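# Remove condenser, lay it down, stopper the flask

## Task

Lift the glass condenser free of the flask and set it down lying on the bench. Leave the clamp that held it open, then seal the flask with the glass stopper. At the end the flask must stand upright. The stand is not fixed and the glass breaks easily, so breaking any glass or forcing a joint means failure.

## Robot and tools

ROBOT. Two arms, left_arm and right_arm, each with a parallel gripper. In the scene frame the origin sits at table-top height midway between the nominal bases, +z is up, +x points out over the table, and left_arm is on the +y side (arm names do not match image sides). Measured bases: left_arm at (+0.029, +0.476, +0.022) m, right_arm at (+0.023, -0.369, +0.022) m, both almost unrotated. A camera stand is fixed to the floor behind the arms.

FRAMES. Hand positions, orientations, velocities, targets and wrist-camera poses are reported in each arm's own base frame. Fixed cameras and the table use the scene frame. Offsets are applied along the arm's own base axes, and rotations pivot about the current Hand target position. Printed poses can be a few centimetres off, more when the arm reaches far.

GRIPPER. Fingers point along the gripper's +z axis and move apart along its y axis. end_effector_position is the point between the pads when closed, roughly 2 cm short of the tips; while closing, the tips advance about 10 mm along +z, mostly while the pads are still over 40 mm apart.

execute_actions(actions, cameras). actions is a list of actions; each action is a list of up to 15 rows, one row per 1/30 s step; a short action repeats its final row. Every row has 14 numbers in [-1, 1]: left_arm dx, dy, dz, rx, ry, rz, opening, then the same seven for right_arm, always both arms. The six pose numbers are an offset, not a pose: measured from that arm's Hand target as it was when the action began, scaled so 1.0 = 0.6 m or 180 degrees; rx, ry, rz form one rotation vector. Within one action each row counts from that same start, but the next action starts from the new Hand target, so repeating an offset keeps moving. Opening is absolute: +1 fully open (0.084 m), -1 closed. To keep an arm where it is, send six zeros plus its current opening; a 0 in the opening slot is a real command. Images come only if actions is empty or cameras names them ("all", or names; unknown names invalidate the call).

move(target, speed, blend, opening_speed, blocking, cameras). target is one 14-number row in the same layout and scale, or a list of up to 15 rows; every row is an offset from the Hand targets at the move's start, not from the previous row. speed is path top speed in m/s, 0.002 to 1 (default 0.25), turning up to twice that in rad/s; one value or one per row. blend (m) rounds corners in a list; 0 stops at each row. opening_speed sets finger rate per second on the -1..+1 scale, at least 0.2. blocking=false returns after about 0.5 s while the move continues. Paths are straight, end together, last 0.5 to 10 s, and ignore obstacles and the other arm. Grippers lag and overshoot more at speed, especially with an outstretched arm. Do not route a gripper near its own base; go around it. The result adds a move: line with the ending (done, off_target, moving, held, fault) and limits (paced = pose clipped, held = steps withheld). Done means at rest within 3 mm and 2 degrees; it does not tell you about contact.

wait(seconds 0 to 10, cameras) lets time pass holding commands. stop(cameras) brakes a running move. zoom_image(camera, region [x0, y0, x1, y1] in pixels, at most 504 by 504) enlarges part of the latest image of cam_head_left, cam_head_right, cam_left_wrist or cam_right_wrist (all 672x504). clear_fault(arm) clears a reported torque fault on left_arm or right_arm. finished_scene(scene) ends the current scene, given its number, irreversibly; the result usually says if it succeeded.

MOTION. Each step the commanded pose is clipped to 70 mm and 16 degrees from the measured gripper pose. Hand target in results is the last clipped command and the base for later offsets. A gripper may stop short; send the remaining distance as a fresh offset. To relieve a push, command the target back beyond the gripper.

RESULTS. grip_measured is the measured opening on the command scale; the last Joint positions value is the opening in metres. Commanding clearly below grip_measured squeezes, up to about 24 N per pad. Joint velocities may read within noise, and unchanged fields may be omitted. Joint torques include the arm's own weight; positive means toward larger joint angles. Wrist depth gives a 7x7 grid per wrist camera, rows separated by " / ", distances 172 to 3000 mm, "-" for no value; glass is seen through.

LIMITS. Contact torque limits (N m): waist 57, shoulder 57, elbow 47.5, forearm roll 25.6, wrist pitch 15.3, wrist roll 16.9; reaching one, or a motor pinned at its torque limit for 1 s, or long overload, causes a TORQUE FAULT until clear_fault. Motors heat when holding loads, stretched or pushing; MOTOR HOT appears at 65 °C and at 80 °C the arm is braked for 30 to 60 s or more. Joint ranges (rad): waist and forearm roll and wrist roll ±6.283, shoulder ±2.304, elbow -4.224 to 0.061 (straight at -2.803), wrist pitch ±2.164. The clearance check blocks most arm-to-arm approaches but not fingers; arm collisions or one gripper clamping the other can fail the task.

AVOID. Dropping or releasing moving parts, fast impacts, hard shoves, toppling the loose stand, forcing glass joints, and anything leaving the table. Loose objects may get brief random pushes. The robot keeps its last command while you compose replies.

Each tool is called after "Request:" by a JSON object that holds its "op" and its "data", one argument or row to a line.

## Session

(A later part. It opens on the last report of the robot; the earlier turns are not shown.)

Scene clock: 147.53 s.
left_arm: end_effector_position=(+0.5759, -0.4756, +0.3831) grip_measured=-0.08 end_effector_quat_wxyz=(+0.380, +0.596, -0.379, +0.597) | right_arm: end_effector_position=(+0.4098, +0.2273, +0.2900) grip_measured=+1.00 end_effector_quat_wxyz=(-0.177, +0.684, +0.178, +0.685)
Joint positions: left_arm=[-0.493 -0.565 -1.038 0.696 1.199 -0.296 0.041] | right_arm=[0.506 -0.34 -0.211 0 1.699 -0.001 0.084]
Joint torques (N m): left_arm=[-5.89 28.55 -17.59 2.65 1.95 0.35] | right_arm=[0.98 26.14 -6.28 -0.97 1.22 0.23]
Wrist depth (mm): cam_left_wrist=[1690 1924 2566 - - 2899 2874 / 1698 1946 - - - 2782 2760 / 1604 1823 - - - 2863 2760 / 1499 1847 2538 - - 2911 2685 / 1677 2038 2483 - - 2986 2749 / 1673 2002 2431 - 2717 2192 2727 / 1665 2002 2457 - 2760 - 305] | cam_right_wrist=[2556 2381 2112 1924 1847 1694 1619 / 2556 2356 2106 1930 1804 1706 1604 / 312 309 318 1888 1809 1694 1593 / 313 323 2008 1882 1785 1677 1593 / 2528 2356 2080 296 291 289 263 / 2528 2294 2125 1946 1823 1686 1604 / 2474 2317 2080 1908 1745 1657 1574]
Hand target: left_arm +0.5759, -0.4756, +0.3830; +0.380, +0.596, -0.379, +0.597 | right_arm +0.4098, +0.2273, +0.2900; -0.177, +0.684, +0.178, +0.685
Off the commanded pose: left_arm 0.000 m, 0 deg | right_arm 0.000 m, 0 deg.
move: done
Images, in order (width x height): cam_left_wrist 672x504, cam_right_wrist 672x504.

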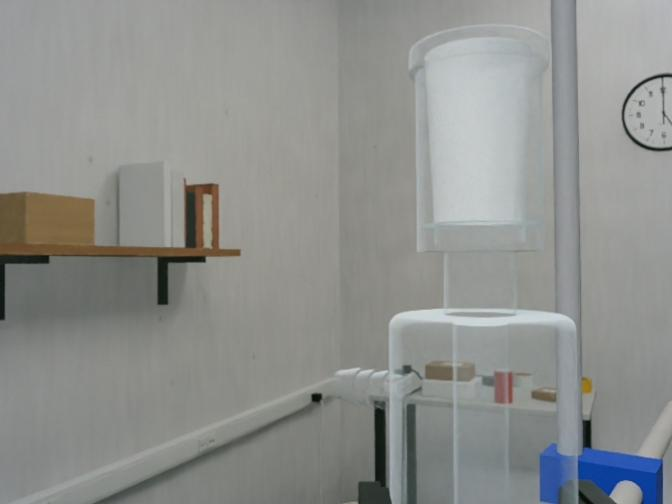

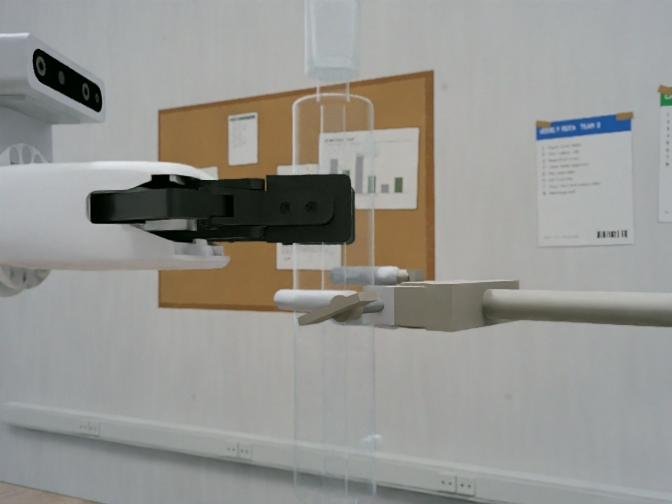

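Request:
{"op": "move", "data": {
  "target": [0.0013, 0.0006, 0, 0, 0, 0, -0.12, 0, 0, 0, 0, 0, 0, 1],
  "speed": 0.005,
  "cameras": ["cam_left_wrist"]
}}

Request:
{"op": "zoom_image", "data": {
  "camera": "cam_left_wrist",
  "region": [340, 400, 640, 504]
}}

Scene clock: 149.70 s.
left_arm: end_effector_position=(+0.5767, -0.4752, +0.3830) grip_measured=-0.08 end_effector_quat_wxyz=(+0.380, +0.596, -0.379, +0.597) | right_arm: end_effector_position=(+0.4098, +0.2273, +0.2900) grip_measured=+1.00 end_effector_quat_wxyz=(-0.177, +0.684, +0.178, +0.685)
Joint positions: left_arm=[-0.492 -0.566 -1.04 0.698 1.199 -0.297 0.041] | right_arm=[0.506 -0.34 -0.211 0 1.699 -0.001 0.084]
Joint torques (N m): left_arm=[-1.16 25.47 -24.11 0.87 0.66 -0.36] | right_arm=[1.84 26.23 -6.47 -0.45 1.37 0.25]
Wrist depth (mm): cam_left_wrist=[1681 1940 2595 - - 2874 2828 / 1698 1940 - - - 2899 2828 / 1607 1828 - - - 2828 2760 / 1480 1813 2538 - - 2935 2749 / 1690 2044 2492 - - 2973 2771 / 1669 1985 2422 - 2738 2279 2717 / 1669 2014 2501 - 2717 - 306] | cam_right_wrist=[2556 2340 2080 1908 1842 1706 1604 / 2556 2356 2112 1935 1823 1686 1596 / 313 310 319 1893 1799 1690 1589 / 315 323 2020 1888 1790 1698 1604 / 2528 2356 2080 297 291 289 263 / 2566 2271 2112 1951 1828 1686 1596 / 2483 2348 2068 1914 1772 1669 1574]
Hand target: left_arm +0.5767, -0.4752, +0.3830; +0.380, +0.596, -0.379, +0.597 | right_arm +0.4098, +0.2273, +0.2900; -0.177, +0.684, +0.178, +0.685
Off the commanded pose: left_arm 0.000 m, 0 deg | right_arm 0.000 m, 0 deg.
move: done
Images, in order (width x height): cam_left_wrist 672x504.

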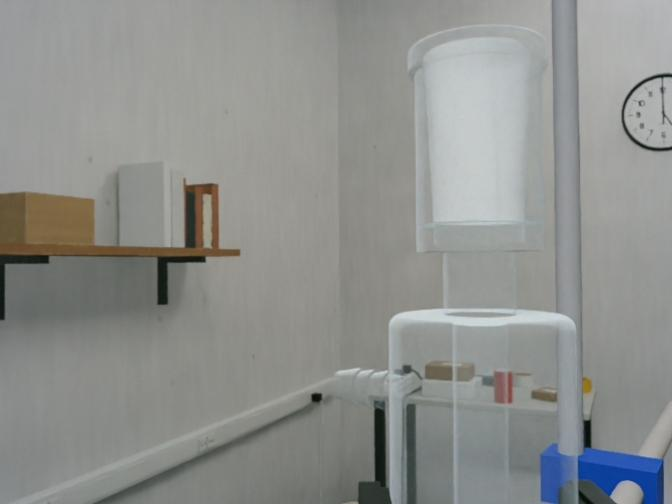

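Scaled by 1.680 from the camera's 672x504 image, which has a finer 960x720 frame.

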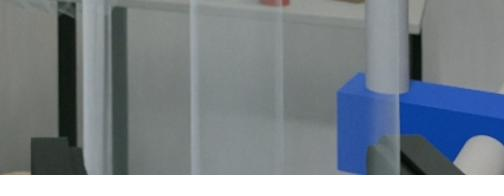

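Request:
{"op": "move", "data": {
  "target": [0, 0, 0, 0, 0, 0, -0.12, -0.048, 0.183, 0.08, 0, 0, -0.2072, 1],
  "speed": 0.15,
  "cameras": ["all"]
}}

Scene clock: 154.63 s.
left_arm: end_effector_position=(+0.5767, -0.4752, +0.3830) grip_measured=-0.08 end_effector_quat_wxyz=(+0.380, +0.596, -0.379, +0.597) | right_arm: end_effector_position=(+0.3810, +0.3371, +0.3380) grip_measured=+1.00 end_effector_quat_wxyz=(+0.051, +0.705, -0.051, +0.705)
Joint positions: left_arm=[-0.492 -0.566 -1.04 0.698 1.198 -0.297 0.041] | right_arm=[1.213 -0.416 -0.637 1.363 1.524 -0.217 0.084]
Joint torques (N m): left_arm=[2.1 29.39 -23.74 0.29 0.49 0.39] | right_arm=[3.23 28.03 -13.21 0.69 2.94 -0.03]
Wrist depth (mm): cam_left_wrist=[1673 1946 2528 - - 2948 2839 / 1677 1914 - - - 2899 2816 / 1626 1842 - - - 2851 2738 / 1480 1833 2528 - - 2948 2760 / 1694 2026 2501 - - 2986 2696 / 1681 2014 2356 - 2793 2206 2727 / 1673 2008 2510 - 2706 - 306] | cam_right_wrist=[1649 1698 1719 1767 1804 1842 1893 / 1645 1681 1728 1767 1799 1842 1888 / 1661 1681 1723 1763 1799 1852 1686 / 1622 1681 1719 1754 1795 1818 1877 / 225 237 246 1749 1799 1833 1877 / 225 250 1694 343 323 1813 357 / 1645 1686 1715 1728 1785 1833 1852]
Hand target: left_arm +0.5767, -0.4752, +0.3830; +0.380, +0.596, -0.379, +0.597 | right_arm +0.3810, +0.3371, +0.3380; +0.051, +0.705, -0.051, +0.705
Off the commanded pose: left_arm 0.000 m, 0 deg | right_arm 0.000 m, 0 deg.
move: done

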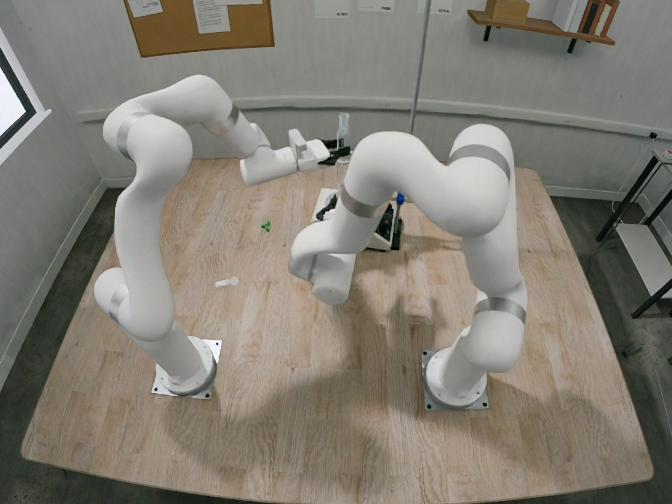

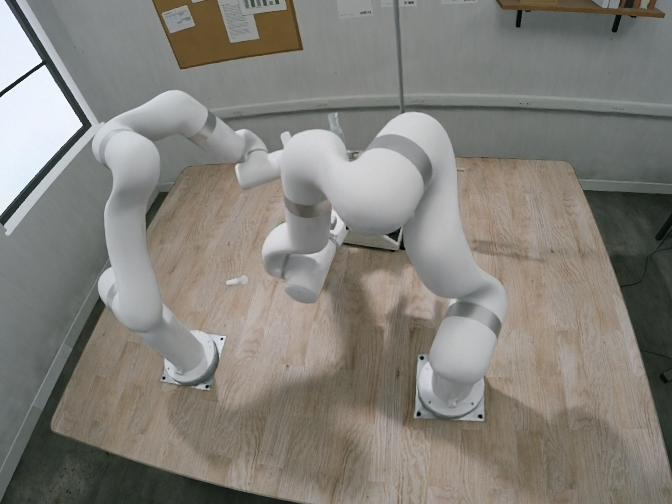

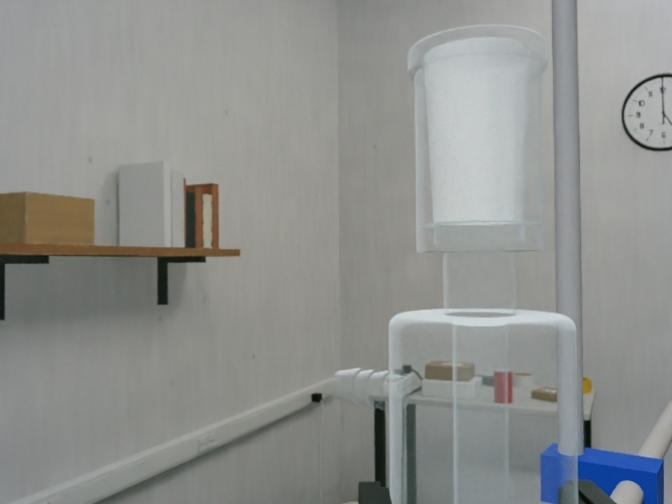

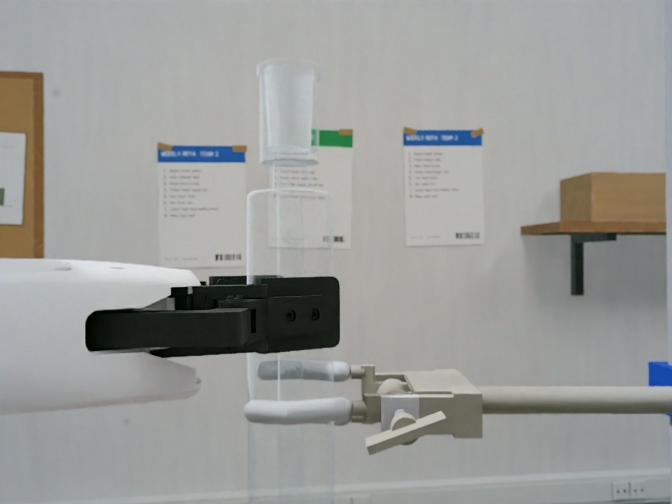

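Request:
{"op": "zoom_image", "data": {
  "camera": "cam_right_wrist",
  "region": [320, 340, 500, 480]
}}

Request:
{"op": "zoom_image", "data": {
  "camera": "cam_right_wrist",
  "region": [220, 240, 500, 460]
}}

Scaled by 2.800 from the camera's 672x504 image, which has a finer 960x720 frame.

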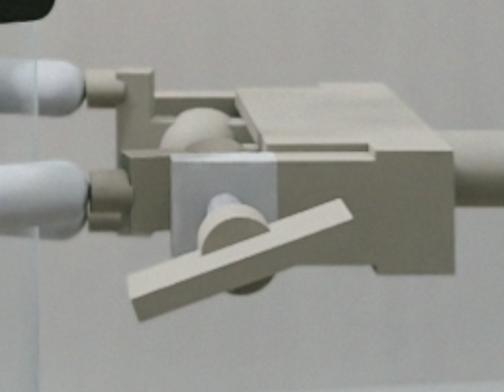

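Scaled by 1.800 from the camera's 672x504 image, which has a finer 960x720 frame.

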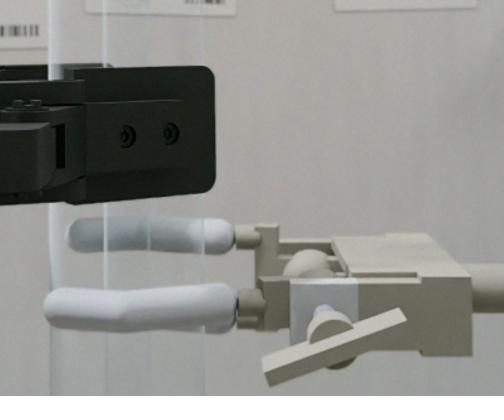

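Request:
{"op": "move", "data": {
  "target": [0, 0, 0, 0, 0, 0, -0.12, 0, 0, 0, 0.3727, -0.0544, 0, -0.05],
  "speed": 0.25,
  "cameras": ["cam_right_wrist", "cam_head_left"]
}}

Request:
{"op": "zoom_image", "data": {
  "camera": "cam_right_wrist",
  "region": [300, 280, 560, 480]
}}

Scene clock: 159.40 s.
left_arm: end_effector_position=(+0.5767, -0.4752, +0.3830) grip_measured=-0.08 end_effector_quat_wxyz=(+0.380, +0.596, -0.379, +0.597) | right_arm: end_effector_position=(+0.3810, +0.3371, +0.3380) grip_measured=-0.06 end_effector_quat_wxyz=(-0.351, +0.557, -0.435, +0.614)
Joint positions: left_arm=[-0.492 -0.566 -1.04 0.698 1.198 -0.297 0.041] | right_arm=[1.213 -0.417 -0.637 1.363 1.525 0.966 0.041]
Joint torques (N m): left_arm=[1.7 28.68 -24.39 0.06 0.62 0.09] | right_arm=[-1.12 29.08 -9.74 -1.71 2.97 0.38]
Wrist depth (mm): cam_left_wrist=[1706 1919 2575 - - 2874 2839 / 1686 1930 - - - 2851 2839 / 1615 1828 - - - 2911 2760 / 1462 1842 2492 - - 2986 2793 / 1677 2032 2510 - - 2935 2706 / 1661 1991 2414 - 2749 2264 2717 / 1653 2026 2474 - 2727 - 305] | cam_right_wrist=[1823 1818 359 1715 1872 1888 1908 / 1772 1799 1809 1818 361 354 1867 / 1758 1763 1776 1804 1799 1838 1852 / 1723 1754 1745 1785 1776 1799 1809 / 1706 1719 1723 1732 1745 1763 1772 / 1653 1681 1706 1711 1732 1745 1763 / 1661 - 295 349 1698 1665 357]
Hand target: left_arm +0.5767, -0.4752, +0.3830; +0.380, +0.596, -0.379, +0.597 | right_arm +0.3810, +0.3371, +0.3380; -0.351, +0.557, -0.435, +0.614
Off the commanded pose: left_arm 0.000 m, 0 deg | right_arm 0.000 m, 0 deg.
move: done
Images, in order (width x height): cam_head_left 672x504, cam_right_wrist 672x504.

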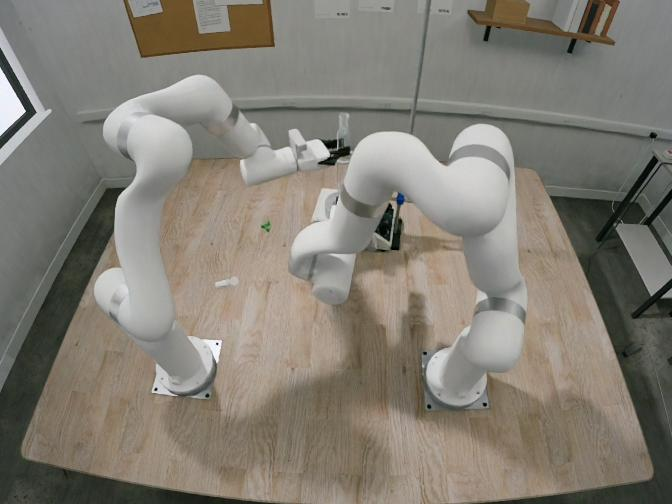

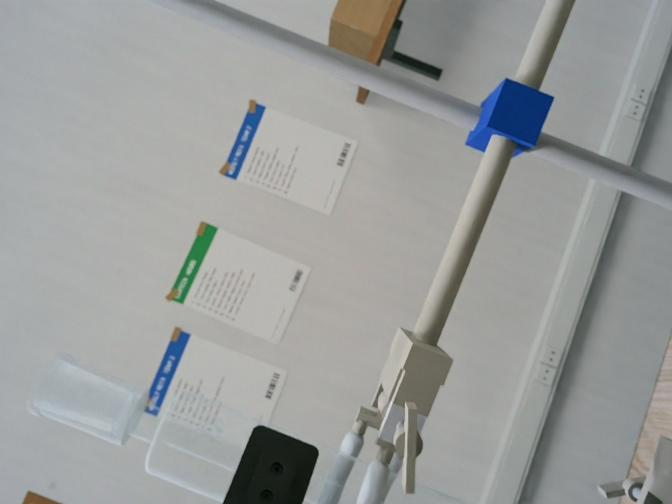

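Scaled by 1.938 from the camera's 672x504 image, which has a finer 960x720 frame.

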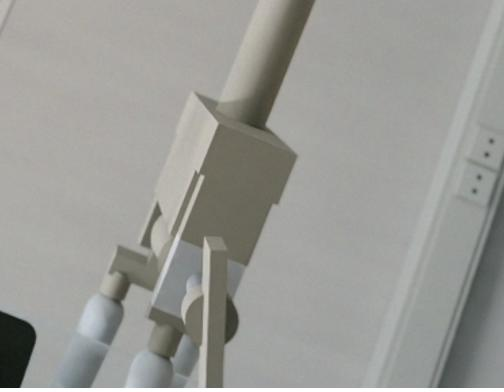

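Request:
{"op": "move", "data": {
  "target": [0, 0, 0, 0, 0, 0, -0.12, 0.0838, -0.0028, 0.0035, 0, 0, 0, -0.05],
  "speed": 0.1,
  "cameras": ["cam_right_wrist"]
}}

Request:
{"op": "zoom_image", "data": {
  "camera": "cam_right_wrist",
  "region": [340, 340, 560, 504]
}}

Scene clock: 161.77 s.
left_arm: end_effector_position=(+0.5767, -0.4752, +0.3830) grip_measured=-0.08 end_effector_quat_wxyz=(+0.380, +0.596, -0.379, +0.597) | right_arm: end_effector_position=(+0.4313, +0.3354, +0.3401) grip_measured=-0.06 end_effector_quat_wxyz=(-0.351, +0.557, -0.435, +0.614)
Joint positions: left_arm=[-0.492 -0.566 -1.04 0.698 1.198 -0.297 0.041] | right_arm=[1.098 -0.442 -0.689 1.252 1.493 0.948 0.041]
Joint torques (N m): left_arm=[0.38 29.5 -23.42 0.18 0.66 0.2] | right_arm=[-0.86 30.27 -13.49 -1.63 1.27 -0.21]
Wrist depth (mm): cam_left_wrist=[1673 1940 2547 - - 2923 2828 / 1711 1914 - - - 2923 2805 / 1634 1842 - - - 2863 2685 / 1487 1828 2538 - - 2923 2749 / 1673 1996 2501 - - - 2760 / 1669 2014 2397 - 2675 2271 2727 / 1657 2002 2483 - 2717 - 305] | cam_right_wrist=[1772 1785 1795 307 1681 1828 1838 / 1741 1749 1758 1772 1763 273 1763 / 1719 1723 1736 1745 1767 1767 1776 / 1677 1698 1711 1711 1728 1741 1758 / 1649 1661 1665 1686 1706 1723 1723 / 279 1653 1653 1677 1661 1677 1694 / 1600 1622 256 294 1653 1622 1686]
Hand target: left_arm +0.5767, -0.4752, +0.3830; +0.380, +0.596, -0.379, +0.597 | right_arm +0.4313, +0.3354, +0.3401; -0.351, +0.557, -0.435, +0.614
Off the commanded pose: left_arm 0.000 m, 0 deg | right_arm 0.000 m, 0 deg.
move: done
Images, in order (width x height): cam_right_wrist 672x504.

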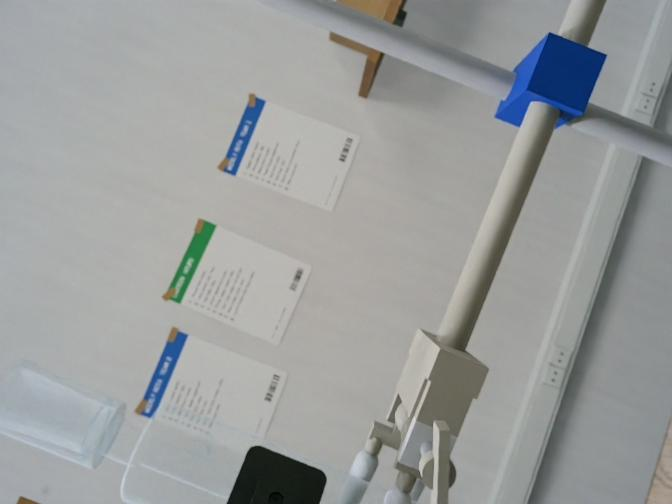

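Scaled by 2.291 from the camera's 672x504 image, which has a finer 960x720 frame.

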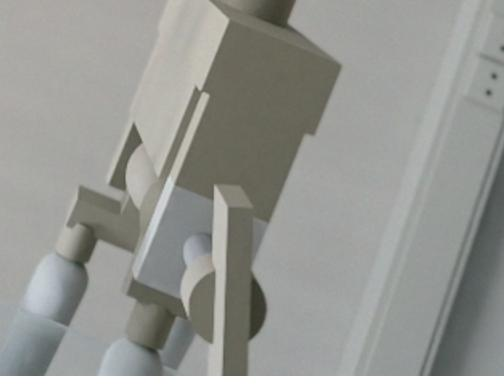

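Request:
{"op": "move", "data": {
  "target": [0, 0, 0, 0, 0, 0, -0.12, 0.0495, -0.0072, 0, 0, 0, 0, -0.2],
  "speed": 0.06,
  "cameras": ["cam_right_wrist", "cam_left_wrist"]
}}

Request:
{"op": "zoom_image", "data": {
  "camera": "cam_right_wrist",
  "region": [340, 340, 560, 504]
}}

Scene clock: 164.33 s.
left_arm: end_effector_position=(+0.5767, -0.4752, +0.3830) grip_measured=-0.08 end_effector_quat_wxyz=(+0.380, +0.596, -0.379, +0.597) | right_arm: end_effector_position=(+0.4610, +0.3311, +0.3401) grip_measured=-0.22 end_effector_quat_wxyz=(-0.351, +0.557, -0.435, +0.614)
Joint positions: left_arm=[-0.492 -0.566 -1.04 0.698 1.198 -0.297 0.041] | right_arm=[1.032 -0.46 -0.718 1.188 1.473 0.943 0.035]
Joint torques (N m): left_arm=[-1.18 29.96 -23.7 -0.09 0.55 0.23] | right_arm=[-1.69 31.9 -13.62 -1.44 1.19 -0.15]
Wrist depth (mm): cam_left_wrist=[1681 1935 2595 - - 2874 2851 / 1677 1968 - - - 2923 2828 / 1626 1847 - - - 2923 2793 / 1490 1828 2510 - - 2973 2738 / 1673 2002 2528 - - 2935 2644 / 1677 2020 2457 - 2782 2302 2727 / 1673 2026 2519 - 2793 - 305] | cam_right_wrist=[1728 1745 1754 1763 279 275 1767 / 1715 1723 1728 1749 1754 244 1728 / 1669 1686 1706 1719 1741 1736 1749 / 1649 1653 1686 1681 1698 1715 1723 / 1626 1634 1638 1669 1681 1669 1706 / 1585 1604 1630 1642 1634 1622 1681 / 1557 1585 232 1589 1611 1615 1649]
Hand target: left_arm +0.5767, -0.4752, +0.3830; +0.380, +0.596, -0.379, +0.597 | right_arm +0.4610, +0.3311, +0.3401; -0.351, +0.557, -0.435, +0.614
Off the commanded pose: left_arm 0.000 m, 0 deg | right_arm 0.000 m, 0 deg.
move: done
Images, in order (width x height): cam_left_wrist 672x504, cam_right_wrist 672x504.

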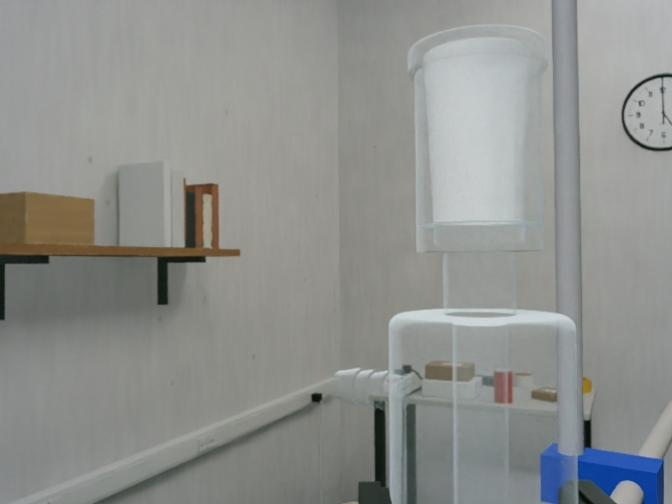

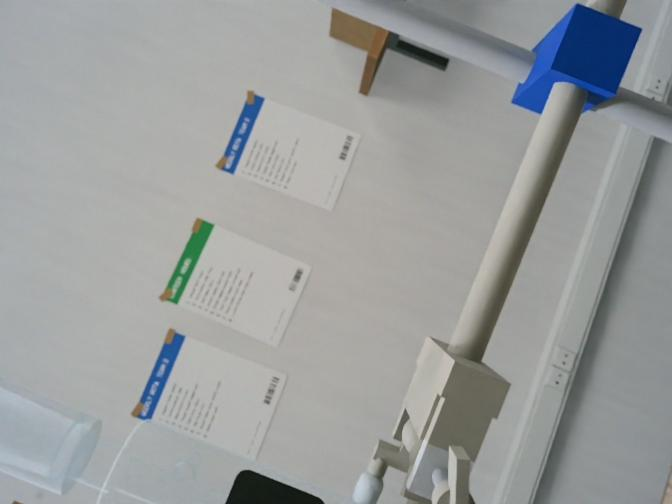

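Scaled by 2.291 from the camera's 672x504 image, which has a finer 960x720 frame.

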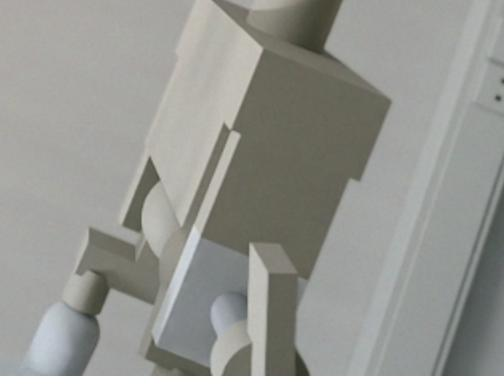

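Request:
{"op": "move", "data": {
  "target": [0, 0, 0, 0, 0, 0, -0.12, 0.0402, -0.0065, -0.0015, 0, 0, 0, -0.52],
  "speed": 0.03,
  "cameras": ["cam_right_wrist", "cam_left_wrist", "cam_head_left"]
}}

Request:
{"op": "zoom_image", "data": {
  "camera": "cam_right_wrist",
  "region": [380, 380, 600, 504]
}}

Request:
{"op": "zoom_image", "data": {
  "camera": "cam_head_left",
  "region": [280, 100, 440, 230]
}}

Scene clock: 166.90 s.
left_arm: end_effector_position=(+0.5767, -0.4752, +0.3830) grip_measured=-0.08 end_effector_quat_wxyz=(+0.380, +0.596, -0.379, +0.597) | right_arm: end_effector_position=(+0.4851, +0.3272, +0.3392) grip_measured=-0.54 end_effector_quat_wxyz=(-0.351, +0.557, -0.435, +0.614)
Joint positions: left_arm=[-0.492 -0.566 -1.04 0.698 1.198 -0.297 0.041] | right_arm=[0.98 -0.478 -0.745 1.138 1.457 0.94 0.02]
Joint torques (N m): left_arm=[-0.26 28.94 -23.88 0.17 0.58 0.19] | right_arm=[-1.03 33.09 -13.69 -1.33 1.25 -0.33]
Wrist depth (mm): cam_left_wrist=[1702 1968 2538 - - 2874 2805 / 1694 1957 - - - 2874 2771 / 1638 1872 - - - 2863 2749 / 1490 1842 2510 - - 2948 2771 / 1669 1979 2501 - - 2899 2727 / 1653 2008 2405 - 2706 2302 2706 / 1673 1991 2474 - 2727 - 306] | cam_right_wrist=[1711 1723 1723 1736 254 250 213 / 1677 1690 1711 1706 1715 248 250 / 1645 1665 1677 1677 1706 1706 1723 / 1622 1630 1642 1642 1681 1690 1706 / 1615 1615 1626 1649 1649 1657 1673 / 1571 1578 1593 1607 221 1589 1645 / 1546 1571 1578 1582 1589 1615 1615]
Hand target: left_arm +0.5767, -0.4752, +0.3830; +0.380, +0.596, -0.379, +0.597 | right_arm +0.4851, +0.3272, +0.3392; -0.351, +0.557, -0.435, +0.614
Off the commanded pose: left_arm 0.000 m, 0 deg | right_arm 0.000 m, 0 deg.
move: done
Images, in order (width x height): cam_head_left 672x504, cam_left_wrist 672x504, cam_right_wrist 672x504.

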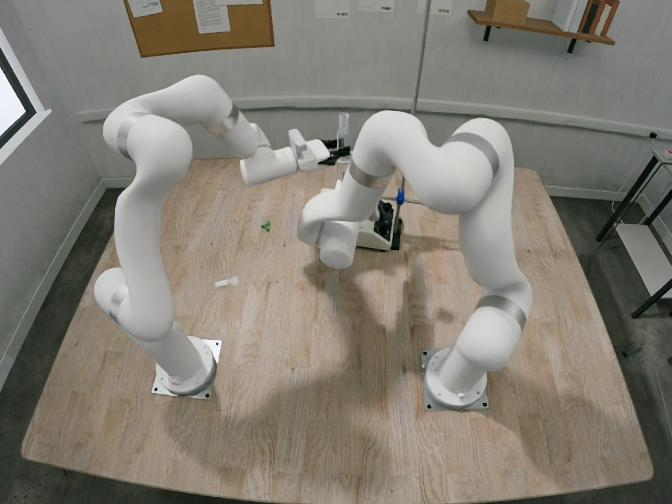

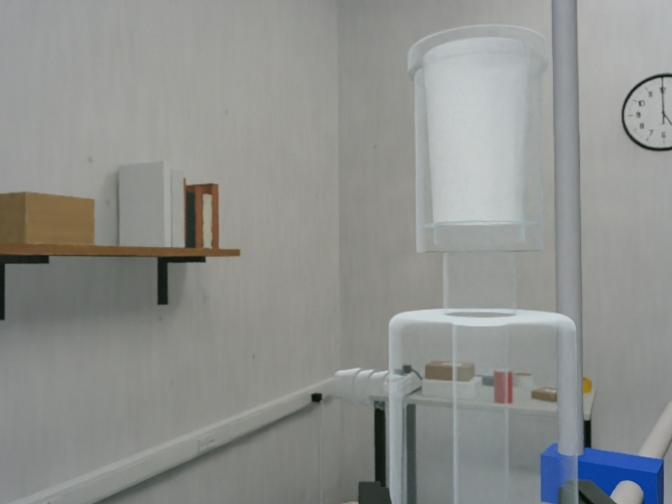

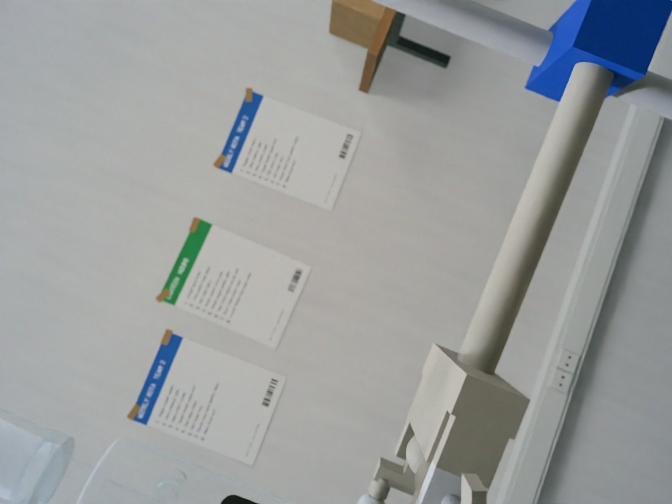

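Scaled by 2.291 from the camera's 672x504 image, which has a finer 960x720 frame.

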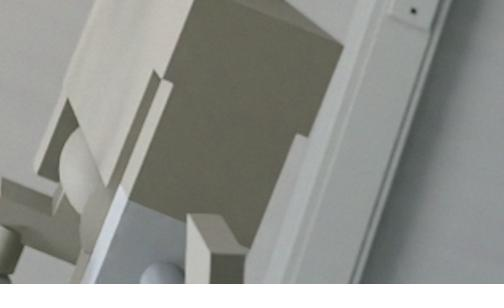

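Scaled by 3.150 from the camera's 672x504 image, which has a finer 960x720 frame.

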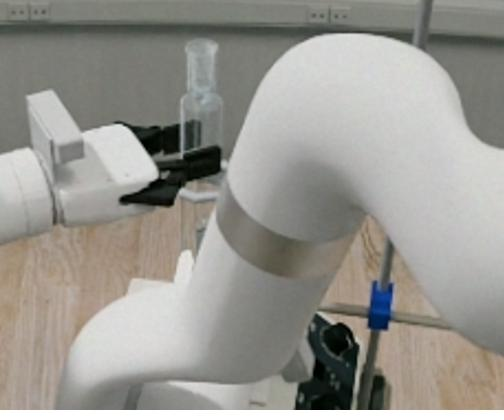

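Request:
{"op": "move", "data": {
  "target": [0, 0, 0, 0, 0, 0, -0.12, 0, 0, 0, 0, 0, 0, -1],
  "opening_speed": 0.25,
  "cameras": ["cam_right_wrist", "cam_left_wrist"]
}}

Request:
{"op": "zoom_image", "data": {
  "camera": "cam_right_wrist",
  "region": [380, 380, 600, 504]
}}

Scene clock: 169.97 s.
left_arm: end_effector_position=(+0.5767, -0.4752, +0.3830) grip_measured=-0.08 end_effector_quat_wxyz=(+0.380, +0.596, -0.379, +0.597) | right_arm: end_effector_position=(+0.4851, +0.3272, +0.3392) grip_measured=-1.00 end_effector_quat_wxyz=(-0.351, +0.557, -0.435, +0.614)
Joint positions: left_arm=[-0.492 -0.566 -1.04 0.698 1.198 -0.297 0.041] | right_arm=[0.98 -0.478 -0.745 1.138 1.457 0.94 0]
Joint torques (N m): left_arm=[-0.41 28.96 -22.61 0.51 0.56 0.23] | right_arm=[-1.4 32.25 -13.94 -1.61 1.28 -0.18]
Wrist depth (mm): cam_left_wrist=[1690 1962 2547 - - 2899 2793 / 1706 1968 - - - 2899 2839 / 1626 1838 - - - 2911 2696 / 1496 1828 2465 - - - 2749 / 1686 2044 2501 - - 2999 2717 / 1669 1991 2381 - 2696 2242 2771 / 1645 1985 2448 - 2738 - 306] | cam_right_wrist=[1694 1715 1728 1723 254 250 212 / 1690 1698 1706 1702 1732 249 250 / 1657 1661 1677 1673 1694 1715 1728 / 1626 1638 1642 1665 1669 1681 1694 / 1589 1619 1619 1642 1649 1661 1681 / 1571 1593 1596 1615 221 1578 1645 / 1536 1560 1567 1596 1582 1607 1622]
Hand target: left_arm +0.5767, -0.4752, +0.3830; +0.380, +0.596, -0.379, +0.597 | right_arm +0.4851, +0.3272, +0.3392; -0.351, +0.557, -0.435, +0.614
Off the commanded pose: left_arm 0.000 m, 0 deg | right_arm 0.000 m, 0 deg.
move: done
Images, in order (width x height): cam_left_wrist 672x504, cam_right_wrist 672x504.

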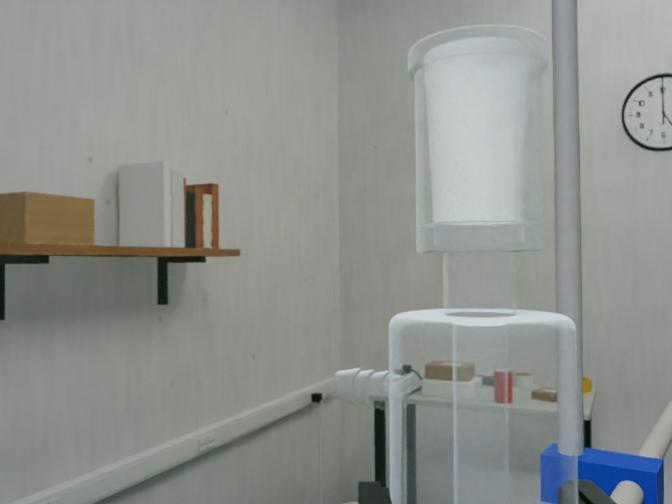

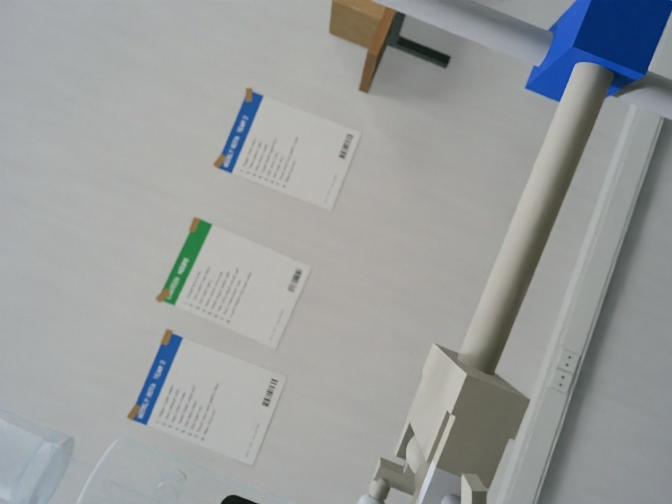

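Scaled by 2.291 from the camera's 672x504 image, which has a finer 960x720 frame.

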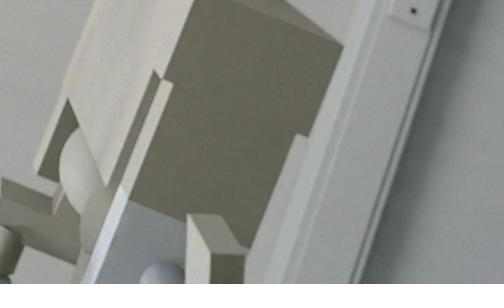

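Request:
{"op": "move", "data": {
  "target": [0, 0, 0, 0, 0, 0, -0.12, 0, 0, 0, 0, 0, 0, -0.52]
}}

Request:
{"op": "move", "data": {
  "target": [0, 0, 0, 0, 0, 0, -0.12, 0.018, -0.0037, -0.0023, 0, 0, 0, -0.52],
  "speed": 0.03
}}

Request:
{"op": "move", "data": {
  "target": [0, 0, 0, 0, 0, 0, -0.12, 0, 0, 0, 0, 0, 0, -0.9],
  "opening_speed": 0.25,
  "cameras": ["cam_right_wrist", "cam_left_wrist"]
}}

Request:
{"op": "zoom_image", "data": {
  "camera": "cam_right_wrist",
  "region": [380, 380, 600, 504]
}}

Scene clock: 172.53 s.
left_arm: end_effector_position=(+0.5767, -0.4752, +0.3830) grip_measured=-0.08 end_effector_quat_wxyz=(+0.380, +0.596, -0.379, +0.597) | right_arm: end_effector_position=(+0.4851, +0.3272, +0.3392) grip_measured=-0.54 end_effector_quat_wxyz=(-0.351, +0.557, -0.435, +0.614)
Joint positions: left_arm=[-0.492 -0.566 -1.04 0.698 1.198 -0.297 0.041] | right_arm=[0.98 -0.478 -0.745 1.138 1.457 0.94 0.02]
Joint torques (N m): left_arm=[0.97 29.91 -23.56 0.7 0.43 0.22] | right_arm=[-2.25 32.62 -13.37 -1.76 1.25 -0.08]
Wrist depth (mm): cam_left_wrist=[1706 1924 2566 - - 2923 2899 / 1686 1940 - - - 2935 2793 / 1626 1857 - - - 2828 2685 / 1480 1833 2492 - - - 2717 / 1673 2002 2501 - - 2911 2706 / 1669 2026 2364 - 2805 2249 2749 / 1681 2014 2501 - 2738 - 305] | cam_right_wrist=[1715 1732 1736 1749 254 250 212 / 1686 1686 1715 1706 1732 249 250 / 1645 1653 1681 1686 1706 1715 1736 / 1619 1626 1638 1661 1677 1677 1711 / 1600 1615 1630 1630 1642 1661 1677 / 1574 1582 1596 1619 221 1593 1653 / 1536 1553 1574 1582 1593 1604 1611]
Hand target: left_arm +0.5767, -0.4752, +0.3830; +0.380, +0.596, -0.379, +0.597 | right_arm +0.4851, +0.3272, +0.3392; -0.351, +0.557, -0.435, +0.614
Off the commanded pose: left_arm 0.000 m, 0 deg | right_arm 0.000 m, 0 deg.
move: done

Scene clock: 173.30 s.
left_arm: end_effector_position=(+0.5767, -0.4752, +0.3830) grip_measured=-0.08 end_effector_quat_wxyz=(+0.380, +0.596, -0.379, +0.597) | right_arm: end_effector_position=(+0.4959, +0.3250, +0.3378) grip_measured=-0.54 end_effector_quat_wxyz=(-0.351, +0.557, -0.435, +0.614)
Joint positions: left_arm=[-0.492 -0.566 -1.04 0.698 1.198 -0.297 0.041] | right_arm=[0.957 -0.488 -0.757 1.116 1.451 0.941 0.02]
Joint torques (N m): left_arm=[-0.31 29.6 -24.41 -0.64 0.51 0.15] | right_arm=[-1.35 33.46 -13.05 -1.27 1.27 0.5]
Wrist depth (mm): cam_left_wrist=[1681 1968 2519 - - 2851 2771 / 1698 1957 - - - 2899 2863 / 1604 1833 - - - 2874 2760 / 1496 1838 2492 - - - 2738 / 1665 1991 2501 - - 2923 2760 / 1673 1985 2414 - 2760 2242 2727 / 1653 1996 2528 - 2771 - 306] | cam_right_wrist=[1686 1690 1723 1732 - 239 201 / 1665 1673 1686 1694 1719 247 237 / 1634 1661 1669 1665 1723 210 1719 / 1615 1619 1642 1642 1661 1677 1690 / 1589 1607 1604 1630 1645 1638 1665 / 1564 1567 1593 1607 186 1578 1645 / 1550 1557 - 1582 182 1557 1607]
Hand target: left_arm +0.5767, -0.4752, +0.3830; +0.380, +0.596, -0.379, +0.597 | right_arm +0.4959, +0.3250, +0.3378; -0.351, +0.557, -0.435, +0.614
Off the commanded pose: left_arm 0.000 m, 0 deg | right_arm 0.000 m, 0 deg.
move: done

Scene clock: 175.03 s.
left_arm: end_effector_position=(+0.5767, -0.4752, +0.3830) grip_measured=-0.08 end_effector_quat_wxyz=(+0.380, +0.596, -0.379, +0.597) | right_arm: end_effector_position=(+0.4960, +0.3250, +0.3380) grip_measured=-0.91 end_effector_quat_wxyz=(-0.351, +0.557, -0.435, +0.614)
Joint positions: left_arm=[-0.492 -0.566 -1.04 0.698 1.198 -0.297 0.041] | right_arm=[0.957 -0.488 -0.758 1.116 1.451 0.941 0.004]
Joint torques (N m): left_arm=[0.07 31.07 -24.24 -0.74 2.1 0.41] | right_arm=[-1.61 19.19 0.17 6.18 -5.46 -0.02]
Wrist depth (mm): cam_left_wrist=[1681 1919 2519 - - 2911 2749 / 1690 1935 - - - 2874 2839 / 1611 1852 - - - 2935 2706 / 1490 1838 2538 - - - 2717 / 1686 2026 2457 - - 2960 2771 / 1706 2032 2405 - 2727 2333 2738 / 1642 1991 2519 - 2696 - 305] | cam_right_wrist=[1690 1723 1728 1728 - 239 203 / 1669 1669 1690 1706 1715 248 237 / 1626 1657 1665 1657 1690 211 1702 / 1604 1634 1622 1653 1669 1673 1702 / 1596 1600 1604 1622 1630 1638 1661 / 1574 1578 1600 1604 213 1578 1634 / 1546 1560 - 1564 186 1557 1593]
Hand target: left_arm +0.5767, -0.4752, +0.3830; +0.380, +0.596, -0.379, +0.597 | right_arm +0.4959, +0.3250, +0.3378; -0.351, +0.557, -0.435, +0.614
Off the commanded pose: left_arm 0.000 m, 0 deg | right_arm 0.000 m, 0 deg.
move: done
Images, in order (width x height): cam_left_wrist 672x504, cam_right_wrist 672x504.

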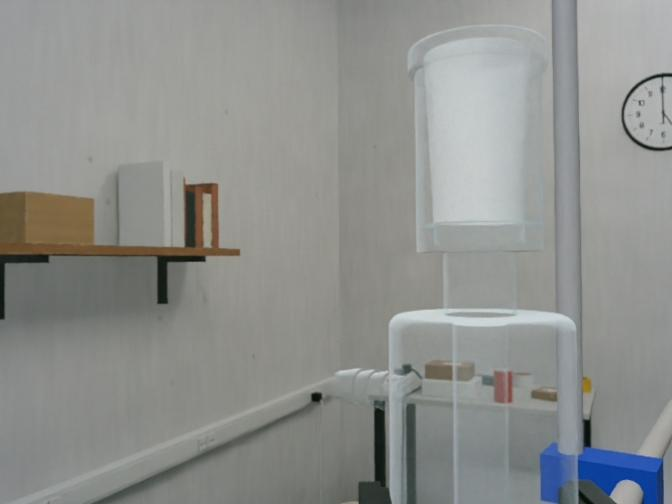

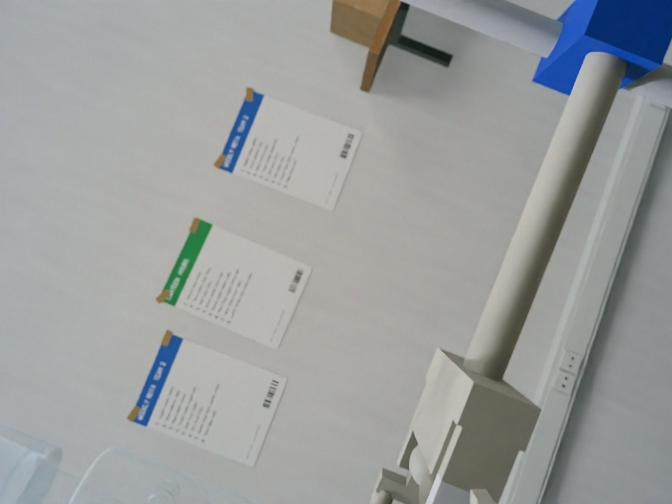

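Scaled by 2.291 from the camera's 672x504 image, which has a finer 960x720 frame.

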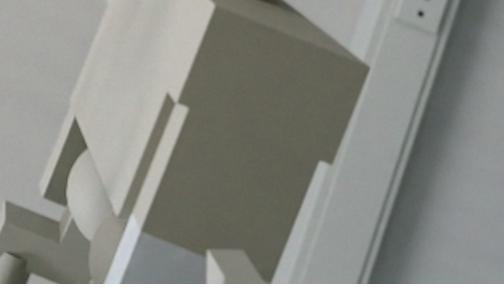

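Request:
{"op": "move", "data": {
  "target": [0, 0, 0, 0, 0, 0, -0.12, 0.0002, 0.0008, 0.002, 0, 0, 0, -0.9],
  "speed": 0.005,
  "cameras": ["cam_right_wrist"]
}}

Scene clock: 176.37 s.
left_arm: end_effector_position=(+0.5767, -0.4752, +0.3830) grip_measured=-0.08 end_effector_quat_wxyz=(+0.380, +0.596, -0.379, +0.597) | right_arm: end_effector_position=(+0.4961, +0.3254, +0.3388) grip_measured=-0.92 end_effector_quat_wxyz=(-0.350, +0.557, -0.435, +0.614)
Joint positions: left_arm=[-0.492 -0.566 -1.04 0.698 1.199 -0.297 0.041] | right_arm=[0.957 -0.486 -0.758 1.117 1.449 0.938 0.004]
Joint torques (N m): left_arm=[-0.1 35.52 -25.94 -0.48 2.38 0.26] | right_arm=[0.57 32.92 -7.94 3.05 -1.83 -0.38]
Wrist depth (mm): cam_left_wrist=[1677 1935 2585 - - 2839 2793 / 1698 1924 - - - 2948 2816 / 1600 1823 - - - 2911 2749 / 1483 1838 2538 - - - 2771 / 1677 1991 2465 - - 2935 2782 / 1681 2020 2389 - 2793 2242 2749 / 1661 1996 2566 - 2816 - 306] | cam_right_wrist=[1686 1715 1723 1711 - 239 203 / 1665 1686 1686 1702 1723 249 237 / 1630 1626 1657 1673 1690 212 1706 / 1615 1619 1638 1665 1673 1669 1686 / 1582 1600 1607 1630 1626 1642 1673 / 1574 1578 1574 1600 1619 1578 1642 / 1539 1553 - 1582 186 1553 1611]
Hand target: left_arm +0.5767, -0.4752, +0.3830; +0.380, +0.596, -0.379, +0.597 | right_arm +0.4961, +0.3254, +0.3390; -0.351, +0.557, -0.435, +0.614
Off the commanded pose: left_arm 0.000 m, 0 deg | right_arm 0.000 m, 0 deg.
move: done
Images, in order (width x height): cam_right_wrist 672x504.

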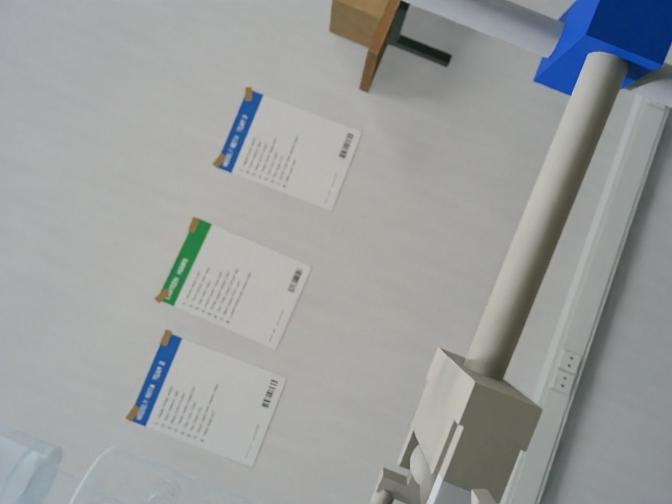

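Request:
{"op": "move", "data": {
  "target": [0, 0, 0, 0, 0, 0, -0.12, 0.0001, 0.0004, 0.0012, 0, 0, 0, -0.9],
  "speed": 0.005
}}

Scene clock: 177.43 s.
left_arm: end_effector_position=(+0.5767, -0.4752, +0.3831) grip_measured=-0.08 end_effector_quat_wxyz=(+0.380, +0.596, -0.379, +0.597) | right_arm: end_effector_position=(+0.4961, +0.3257, +0.3396) grip_measured=-0.92 end_effector_quat_wxyz=(-0.351, +0.557, -0.435, +0.614)
Joint positions: left_arm=[-0.492 -0.566 -1.04 0.698 1.199 -0.297 0.041] | right_arm=[0.957 -0.485 -0.759 1.117 1.448 0.936 0.004]
Joint torques (N m): left_arm=[-0.43 33.56 -24.21 -0.29 0.82 0.09] | right_arm=[4.14 40.06 -12.74 0.55 1.01 -0.38]
Wrist depth (mm): cam_left_wrist=[1686 1951 2519 - - 2886 2782 / 1677 1924 - - - 2886 2839 / 1604 1818 - - - 2851 2749 / 1496 1852 2492 - - 2948 2696 / 1669 1985 2528 - - 2948 2782 / 1686 2038 2431 - 2760 2309 2696 / 1657 1979 2510 - 2727 - 306] | cam_right_wrist=[1698 1715 1723 1745 - 239 203 / 1665 1673 1694 1711 1728 251 237 / 1638 1649 1661 1665 1702 210 1702 / 1607 1626 1642 1642 1665 1677 1673 / 1593 1604 1611 1619 1638 1653 1669 / 1567 1571 1574 1611 1619 1582 1634 / 1546 1553 - 1582 186 1546 1619]
Hand target: left_arm +0.5767, -0.4752, +0.3830; +0.380, +0.596, -0.379, +0.597 | right_arm +0.4961, +0.3257, +0.3397; -0.351, +0.557, -0.435, +0.614
Off the commanded pose: left_arm 0.000 m, 0 deg | right_arm 0.000 m, 0 deg.
move: done

Request:
{"op": "move", "data": {
  "target": [0, 0, 0, 0, 0, 0, -0.12, 0, 0, 0, 0, 0, 0, -1],
  "opening_speed": 0.3
}}

Request:
{"op": "move", "data": {
  "target": [0, 0, 0, 0, 0, 0, -0.12, 0, 0, 0, -0.1649, 0.024, 0, -1],
  "speed": 0.12,
  "cameras": ["cam_right_wrist", "cam_left_wrist"]
}}

Scene clock: 178.63 s.
left_arm: end_effector_position=(+0.5767, -0.4752, +0.3830) grip_measured=-0.08 end_effector_quat_wxyz=(+0.380, +0.596, -0.379, +0.597) | right_arm: end_effector_position=(+0.4961, +0.3257, +0.3397) grip_measured=-0.93 end_effector_quat_wxyz=(-0.351, +0.557, -0.435, +0.614)
Joint positions: left_arm=[-0.492 -0.566 -1.04 0.698 1.198 -0.297 0.041] | right_arm=[0.957 -0.485 -0.759 1.117 1.448 0.936 0.003]
Joint torques (N m): left_arm=[-1.01 29.56 -20.35 0.33 0.86 0.19] | right_arm=[4.33 39.79 -12.7 -0.78 2.8 -0.26]
Wrist depth (mm): cam_left_wrist=[1698 1940 2547 - - 2960 2760 / 1677 1924 - - - 2948 2816 / 1604 1823 - - - 2863 2749 / 1480 1818 2492 - - 2999 2696 / 1690 1985 2556 - - 2973 2696 / 1673 2020 2372 - 2717 2206 2685 / 1665 2026 2483 - 2685 - 306] | cam_right_wrist=[1702 1706 1715 1736 - 239 203 / 1661 1665 1690 1702 1719 251 237 / 1642 1653 1673 1677 1702 210 1711 / 1607 1626 1634 1657 1673 1673 1690 / 1582 1596 1619 1630 1645 1645 1657 / 1557 1564 1585 1604 1619 1578 1622 / 1536 1553 1557 1585 186 1553 1619]
Hand target: left_arm +0.5767, -0.4752, +0.3830; +0.380, +0.596, -0.379, +0.597 | right_arm +0.4961, +0.3257, +0.3397; -0.351, +0.557, -0.435, +0.614
Off the commanded pose: left_arm 0.000 m, 0 deg | right_arm 0.000 m, 0 deg.
move: done

Scene clock: 181.20 s.
left_arm: end_effector_position=(+0.5767, -0.4752, +0.3830) grip_measured=-0.08 end_effector_quat_wxyz=(+0.380, +0.596, -0.379, +0.597) | right_arm: end_effector_position=(+0.4961, +0.3256, +0.3397) grip_measured=-0.93 end_effector_quat_wxyz=(-0.180, +0.651, -0.276, +0.684)
Joint positions: left_arm=[-0.492 -0.566 -1.04 0.698 1.198 -0.297 0.041] | right_arm=[0.957 -0.485 -0.759 1.117 1.449 0.413 0.003]
Joint torques (N m): left_arm=[-0.84 26.68 -20.58 -0.08 0.83 0.17] | right_arm=[2.5 40.99 -14.22 0.67 2.08 -0.28]
Wrist depth (mm): cam_left_wrist=[1677 1935 2538 - - 2923 2816 / 1686 1962 - - - 2816 2839 / 1642 1818 - - - 2816 2738 / 1477 1833 2510 - - 2886 2771 / 1677 2026 2474 - - 2960 2782 / 1681 1996 2414 - 2717 2286 2727 / 1657 1996 2492 - 2749 - 306] | cam_right_wrist=[1626 1645 1673 1694 1736 1560 1785 / 1600 1626 1645 1681 1711 1732 1772 / 1574 1600 1638 1669 1690 1728 - / 209 1589 1607 1649 1673 1711 1719 / 1543 1560 1607 1626 1642 1686 210 / 1539 1557 1574 1619 1642 210 1681 / - 181 183 230 198 180 1673]
Hand target: left_arm +0.5767, -0.4752, +0.3830; +0.380, +0.596, -0.379, +0.597 | right_arm +0.4961, +0.3257, +0.3397; -0.180, +0.651, -0.276, +0.684
Off the commanded pose: left_arm 0.000 m, 0 deg | right_arm 0.000 m, 0 deg.
move: done
Images, in order (width x height): cam_left_wrist 672x504, cam_right_wrist 672x504.

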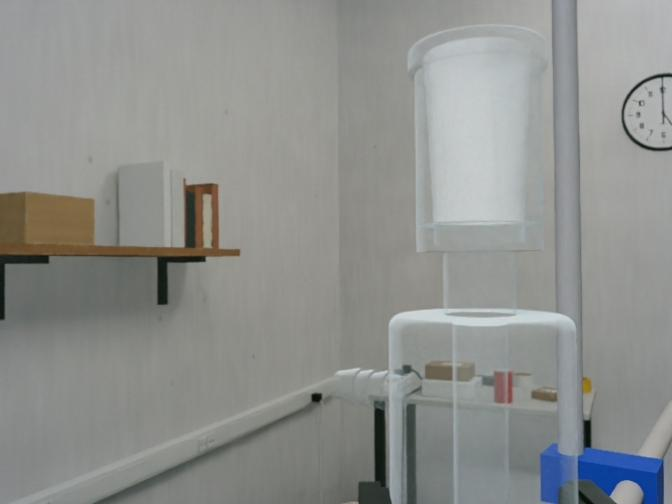

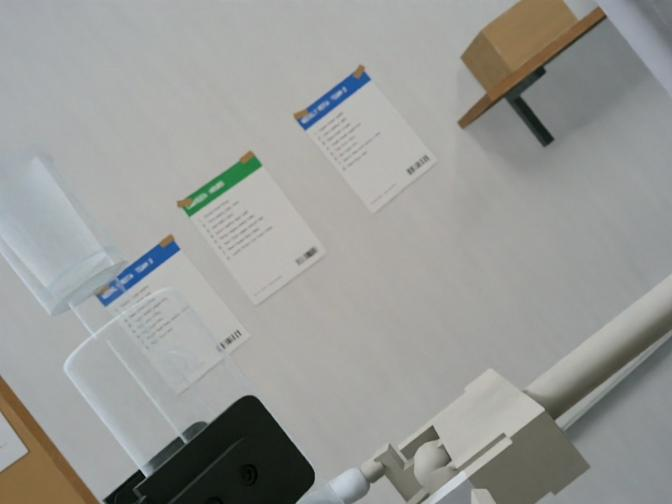

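Request:
{"op": "move", "data": {
  "target": [0, 0, 0, 0, 0, 0, -0.12, -0.0007, 0.0001, 0, -0.4948, 0.0722, 0, -1],
  "speed": 0.2,
  "cameras": ["cam_right_wrist", "cam_left_wrist"]
}}

Scene clock: 186.27 s.
left_arm: end_effector_position=(+0.5767, -0.4752, +0.3830) grip_measured=-0.08 end_effector_quat_wxyz=(+0.380, +0.596, -0.379, +0.597) | right_arm: end_effector_position=(+0.4957, +0.3257, +0.3397) grip_measured=-0.93 end_effector_quat_wxyz=(+0.356, +0.656, +0.265, +0.611)
Joint positions: left_arm=[-0.492 -0.566 -1.04 0.698 1.198 -0.297 0.041] | right_arm=[0.958 -0.484 -0.758 1.118 1.448 -1.158 0.003]
Joint torques (N m): left_arm=[-1 27.49 -20.7 -0.34 0.67 0.2] | right_arm=[9.03 41.77 -14.74 -1.69 1.29 -0.19]
Wrist depth (mm): cam_left_wrist=[1686 1951 2538 - - 2886 2760 / 1681 1924 - - - 2874 2816 / 1634 1813 - - - 2851 2738 / 1487 1813 2566 - - 2960 2749 / 1690 1996 2492 - - 2899 2706 / 1686 1996 2381 - 2771 2235 2738 / 1686 1996 2492 - 2727 - 305] | cam_right_wrist=[- - - - 1600 1611 1634 / - - - - 1611 1638 1657 / - - - - 1649 1665 1690 / 1553 1571 - - - 1657 1719 / 1529 1596 - 235 185 1686 1715 / 1600 1607 1642 1657 1673 1690 1741 / 1604 1622 - 1690 1702 1723 1567]
Hand target: left_arm +0.5767, -0.4752, +0.3830; +0.380, +0.596, -0.379, +0.597 | right_arm +0.4957, +0.3257, +0.3397; +0.356, +0.656, +0.265, +0.611
Off the commanded pose: left_arm 0.000 m, 0 deg | right_arm 0.000 m, 0 deg.
move: done
Images, in order (width x height): cam_left_wrist 672x504, cam_right_wrist 672x504.

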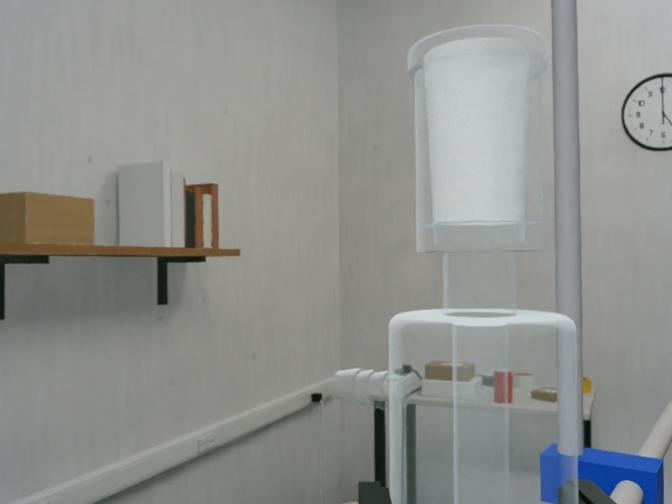

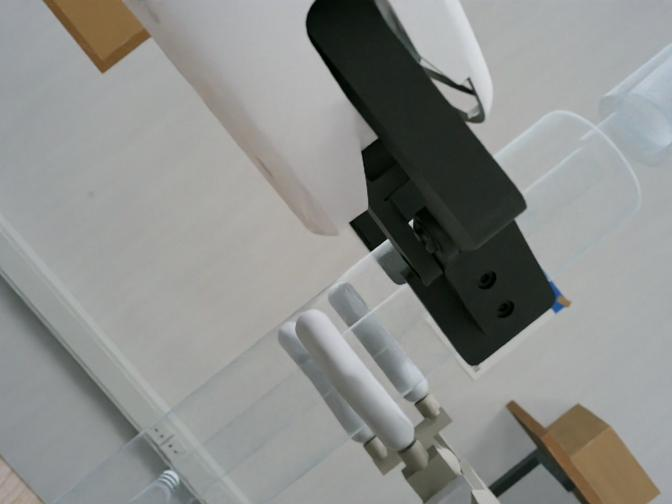

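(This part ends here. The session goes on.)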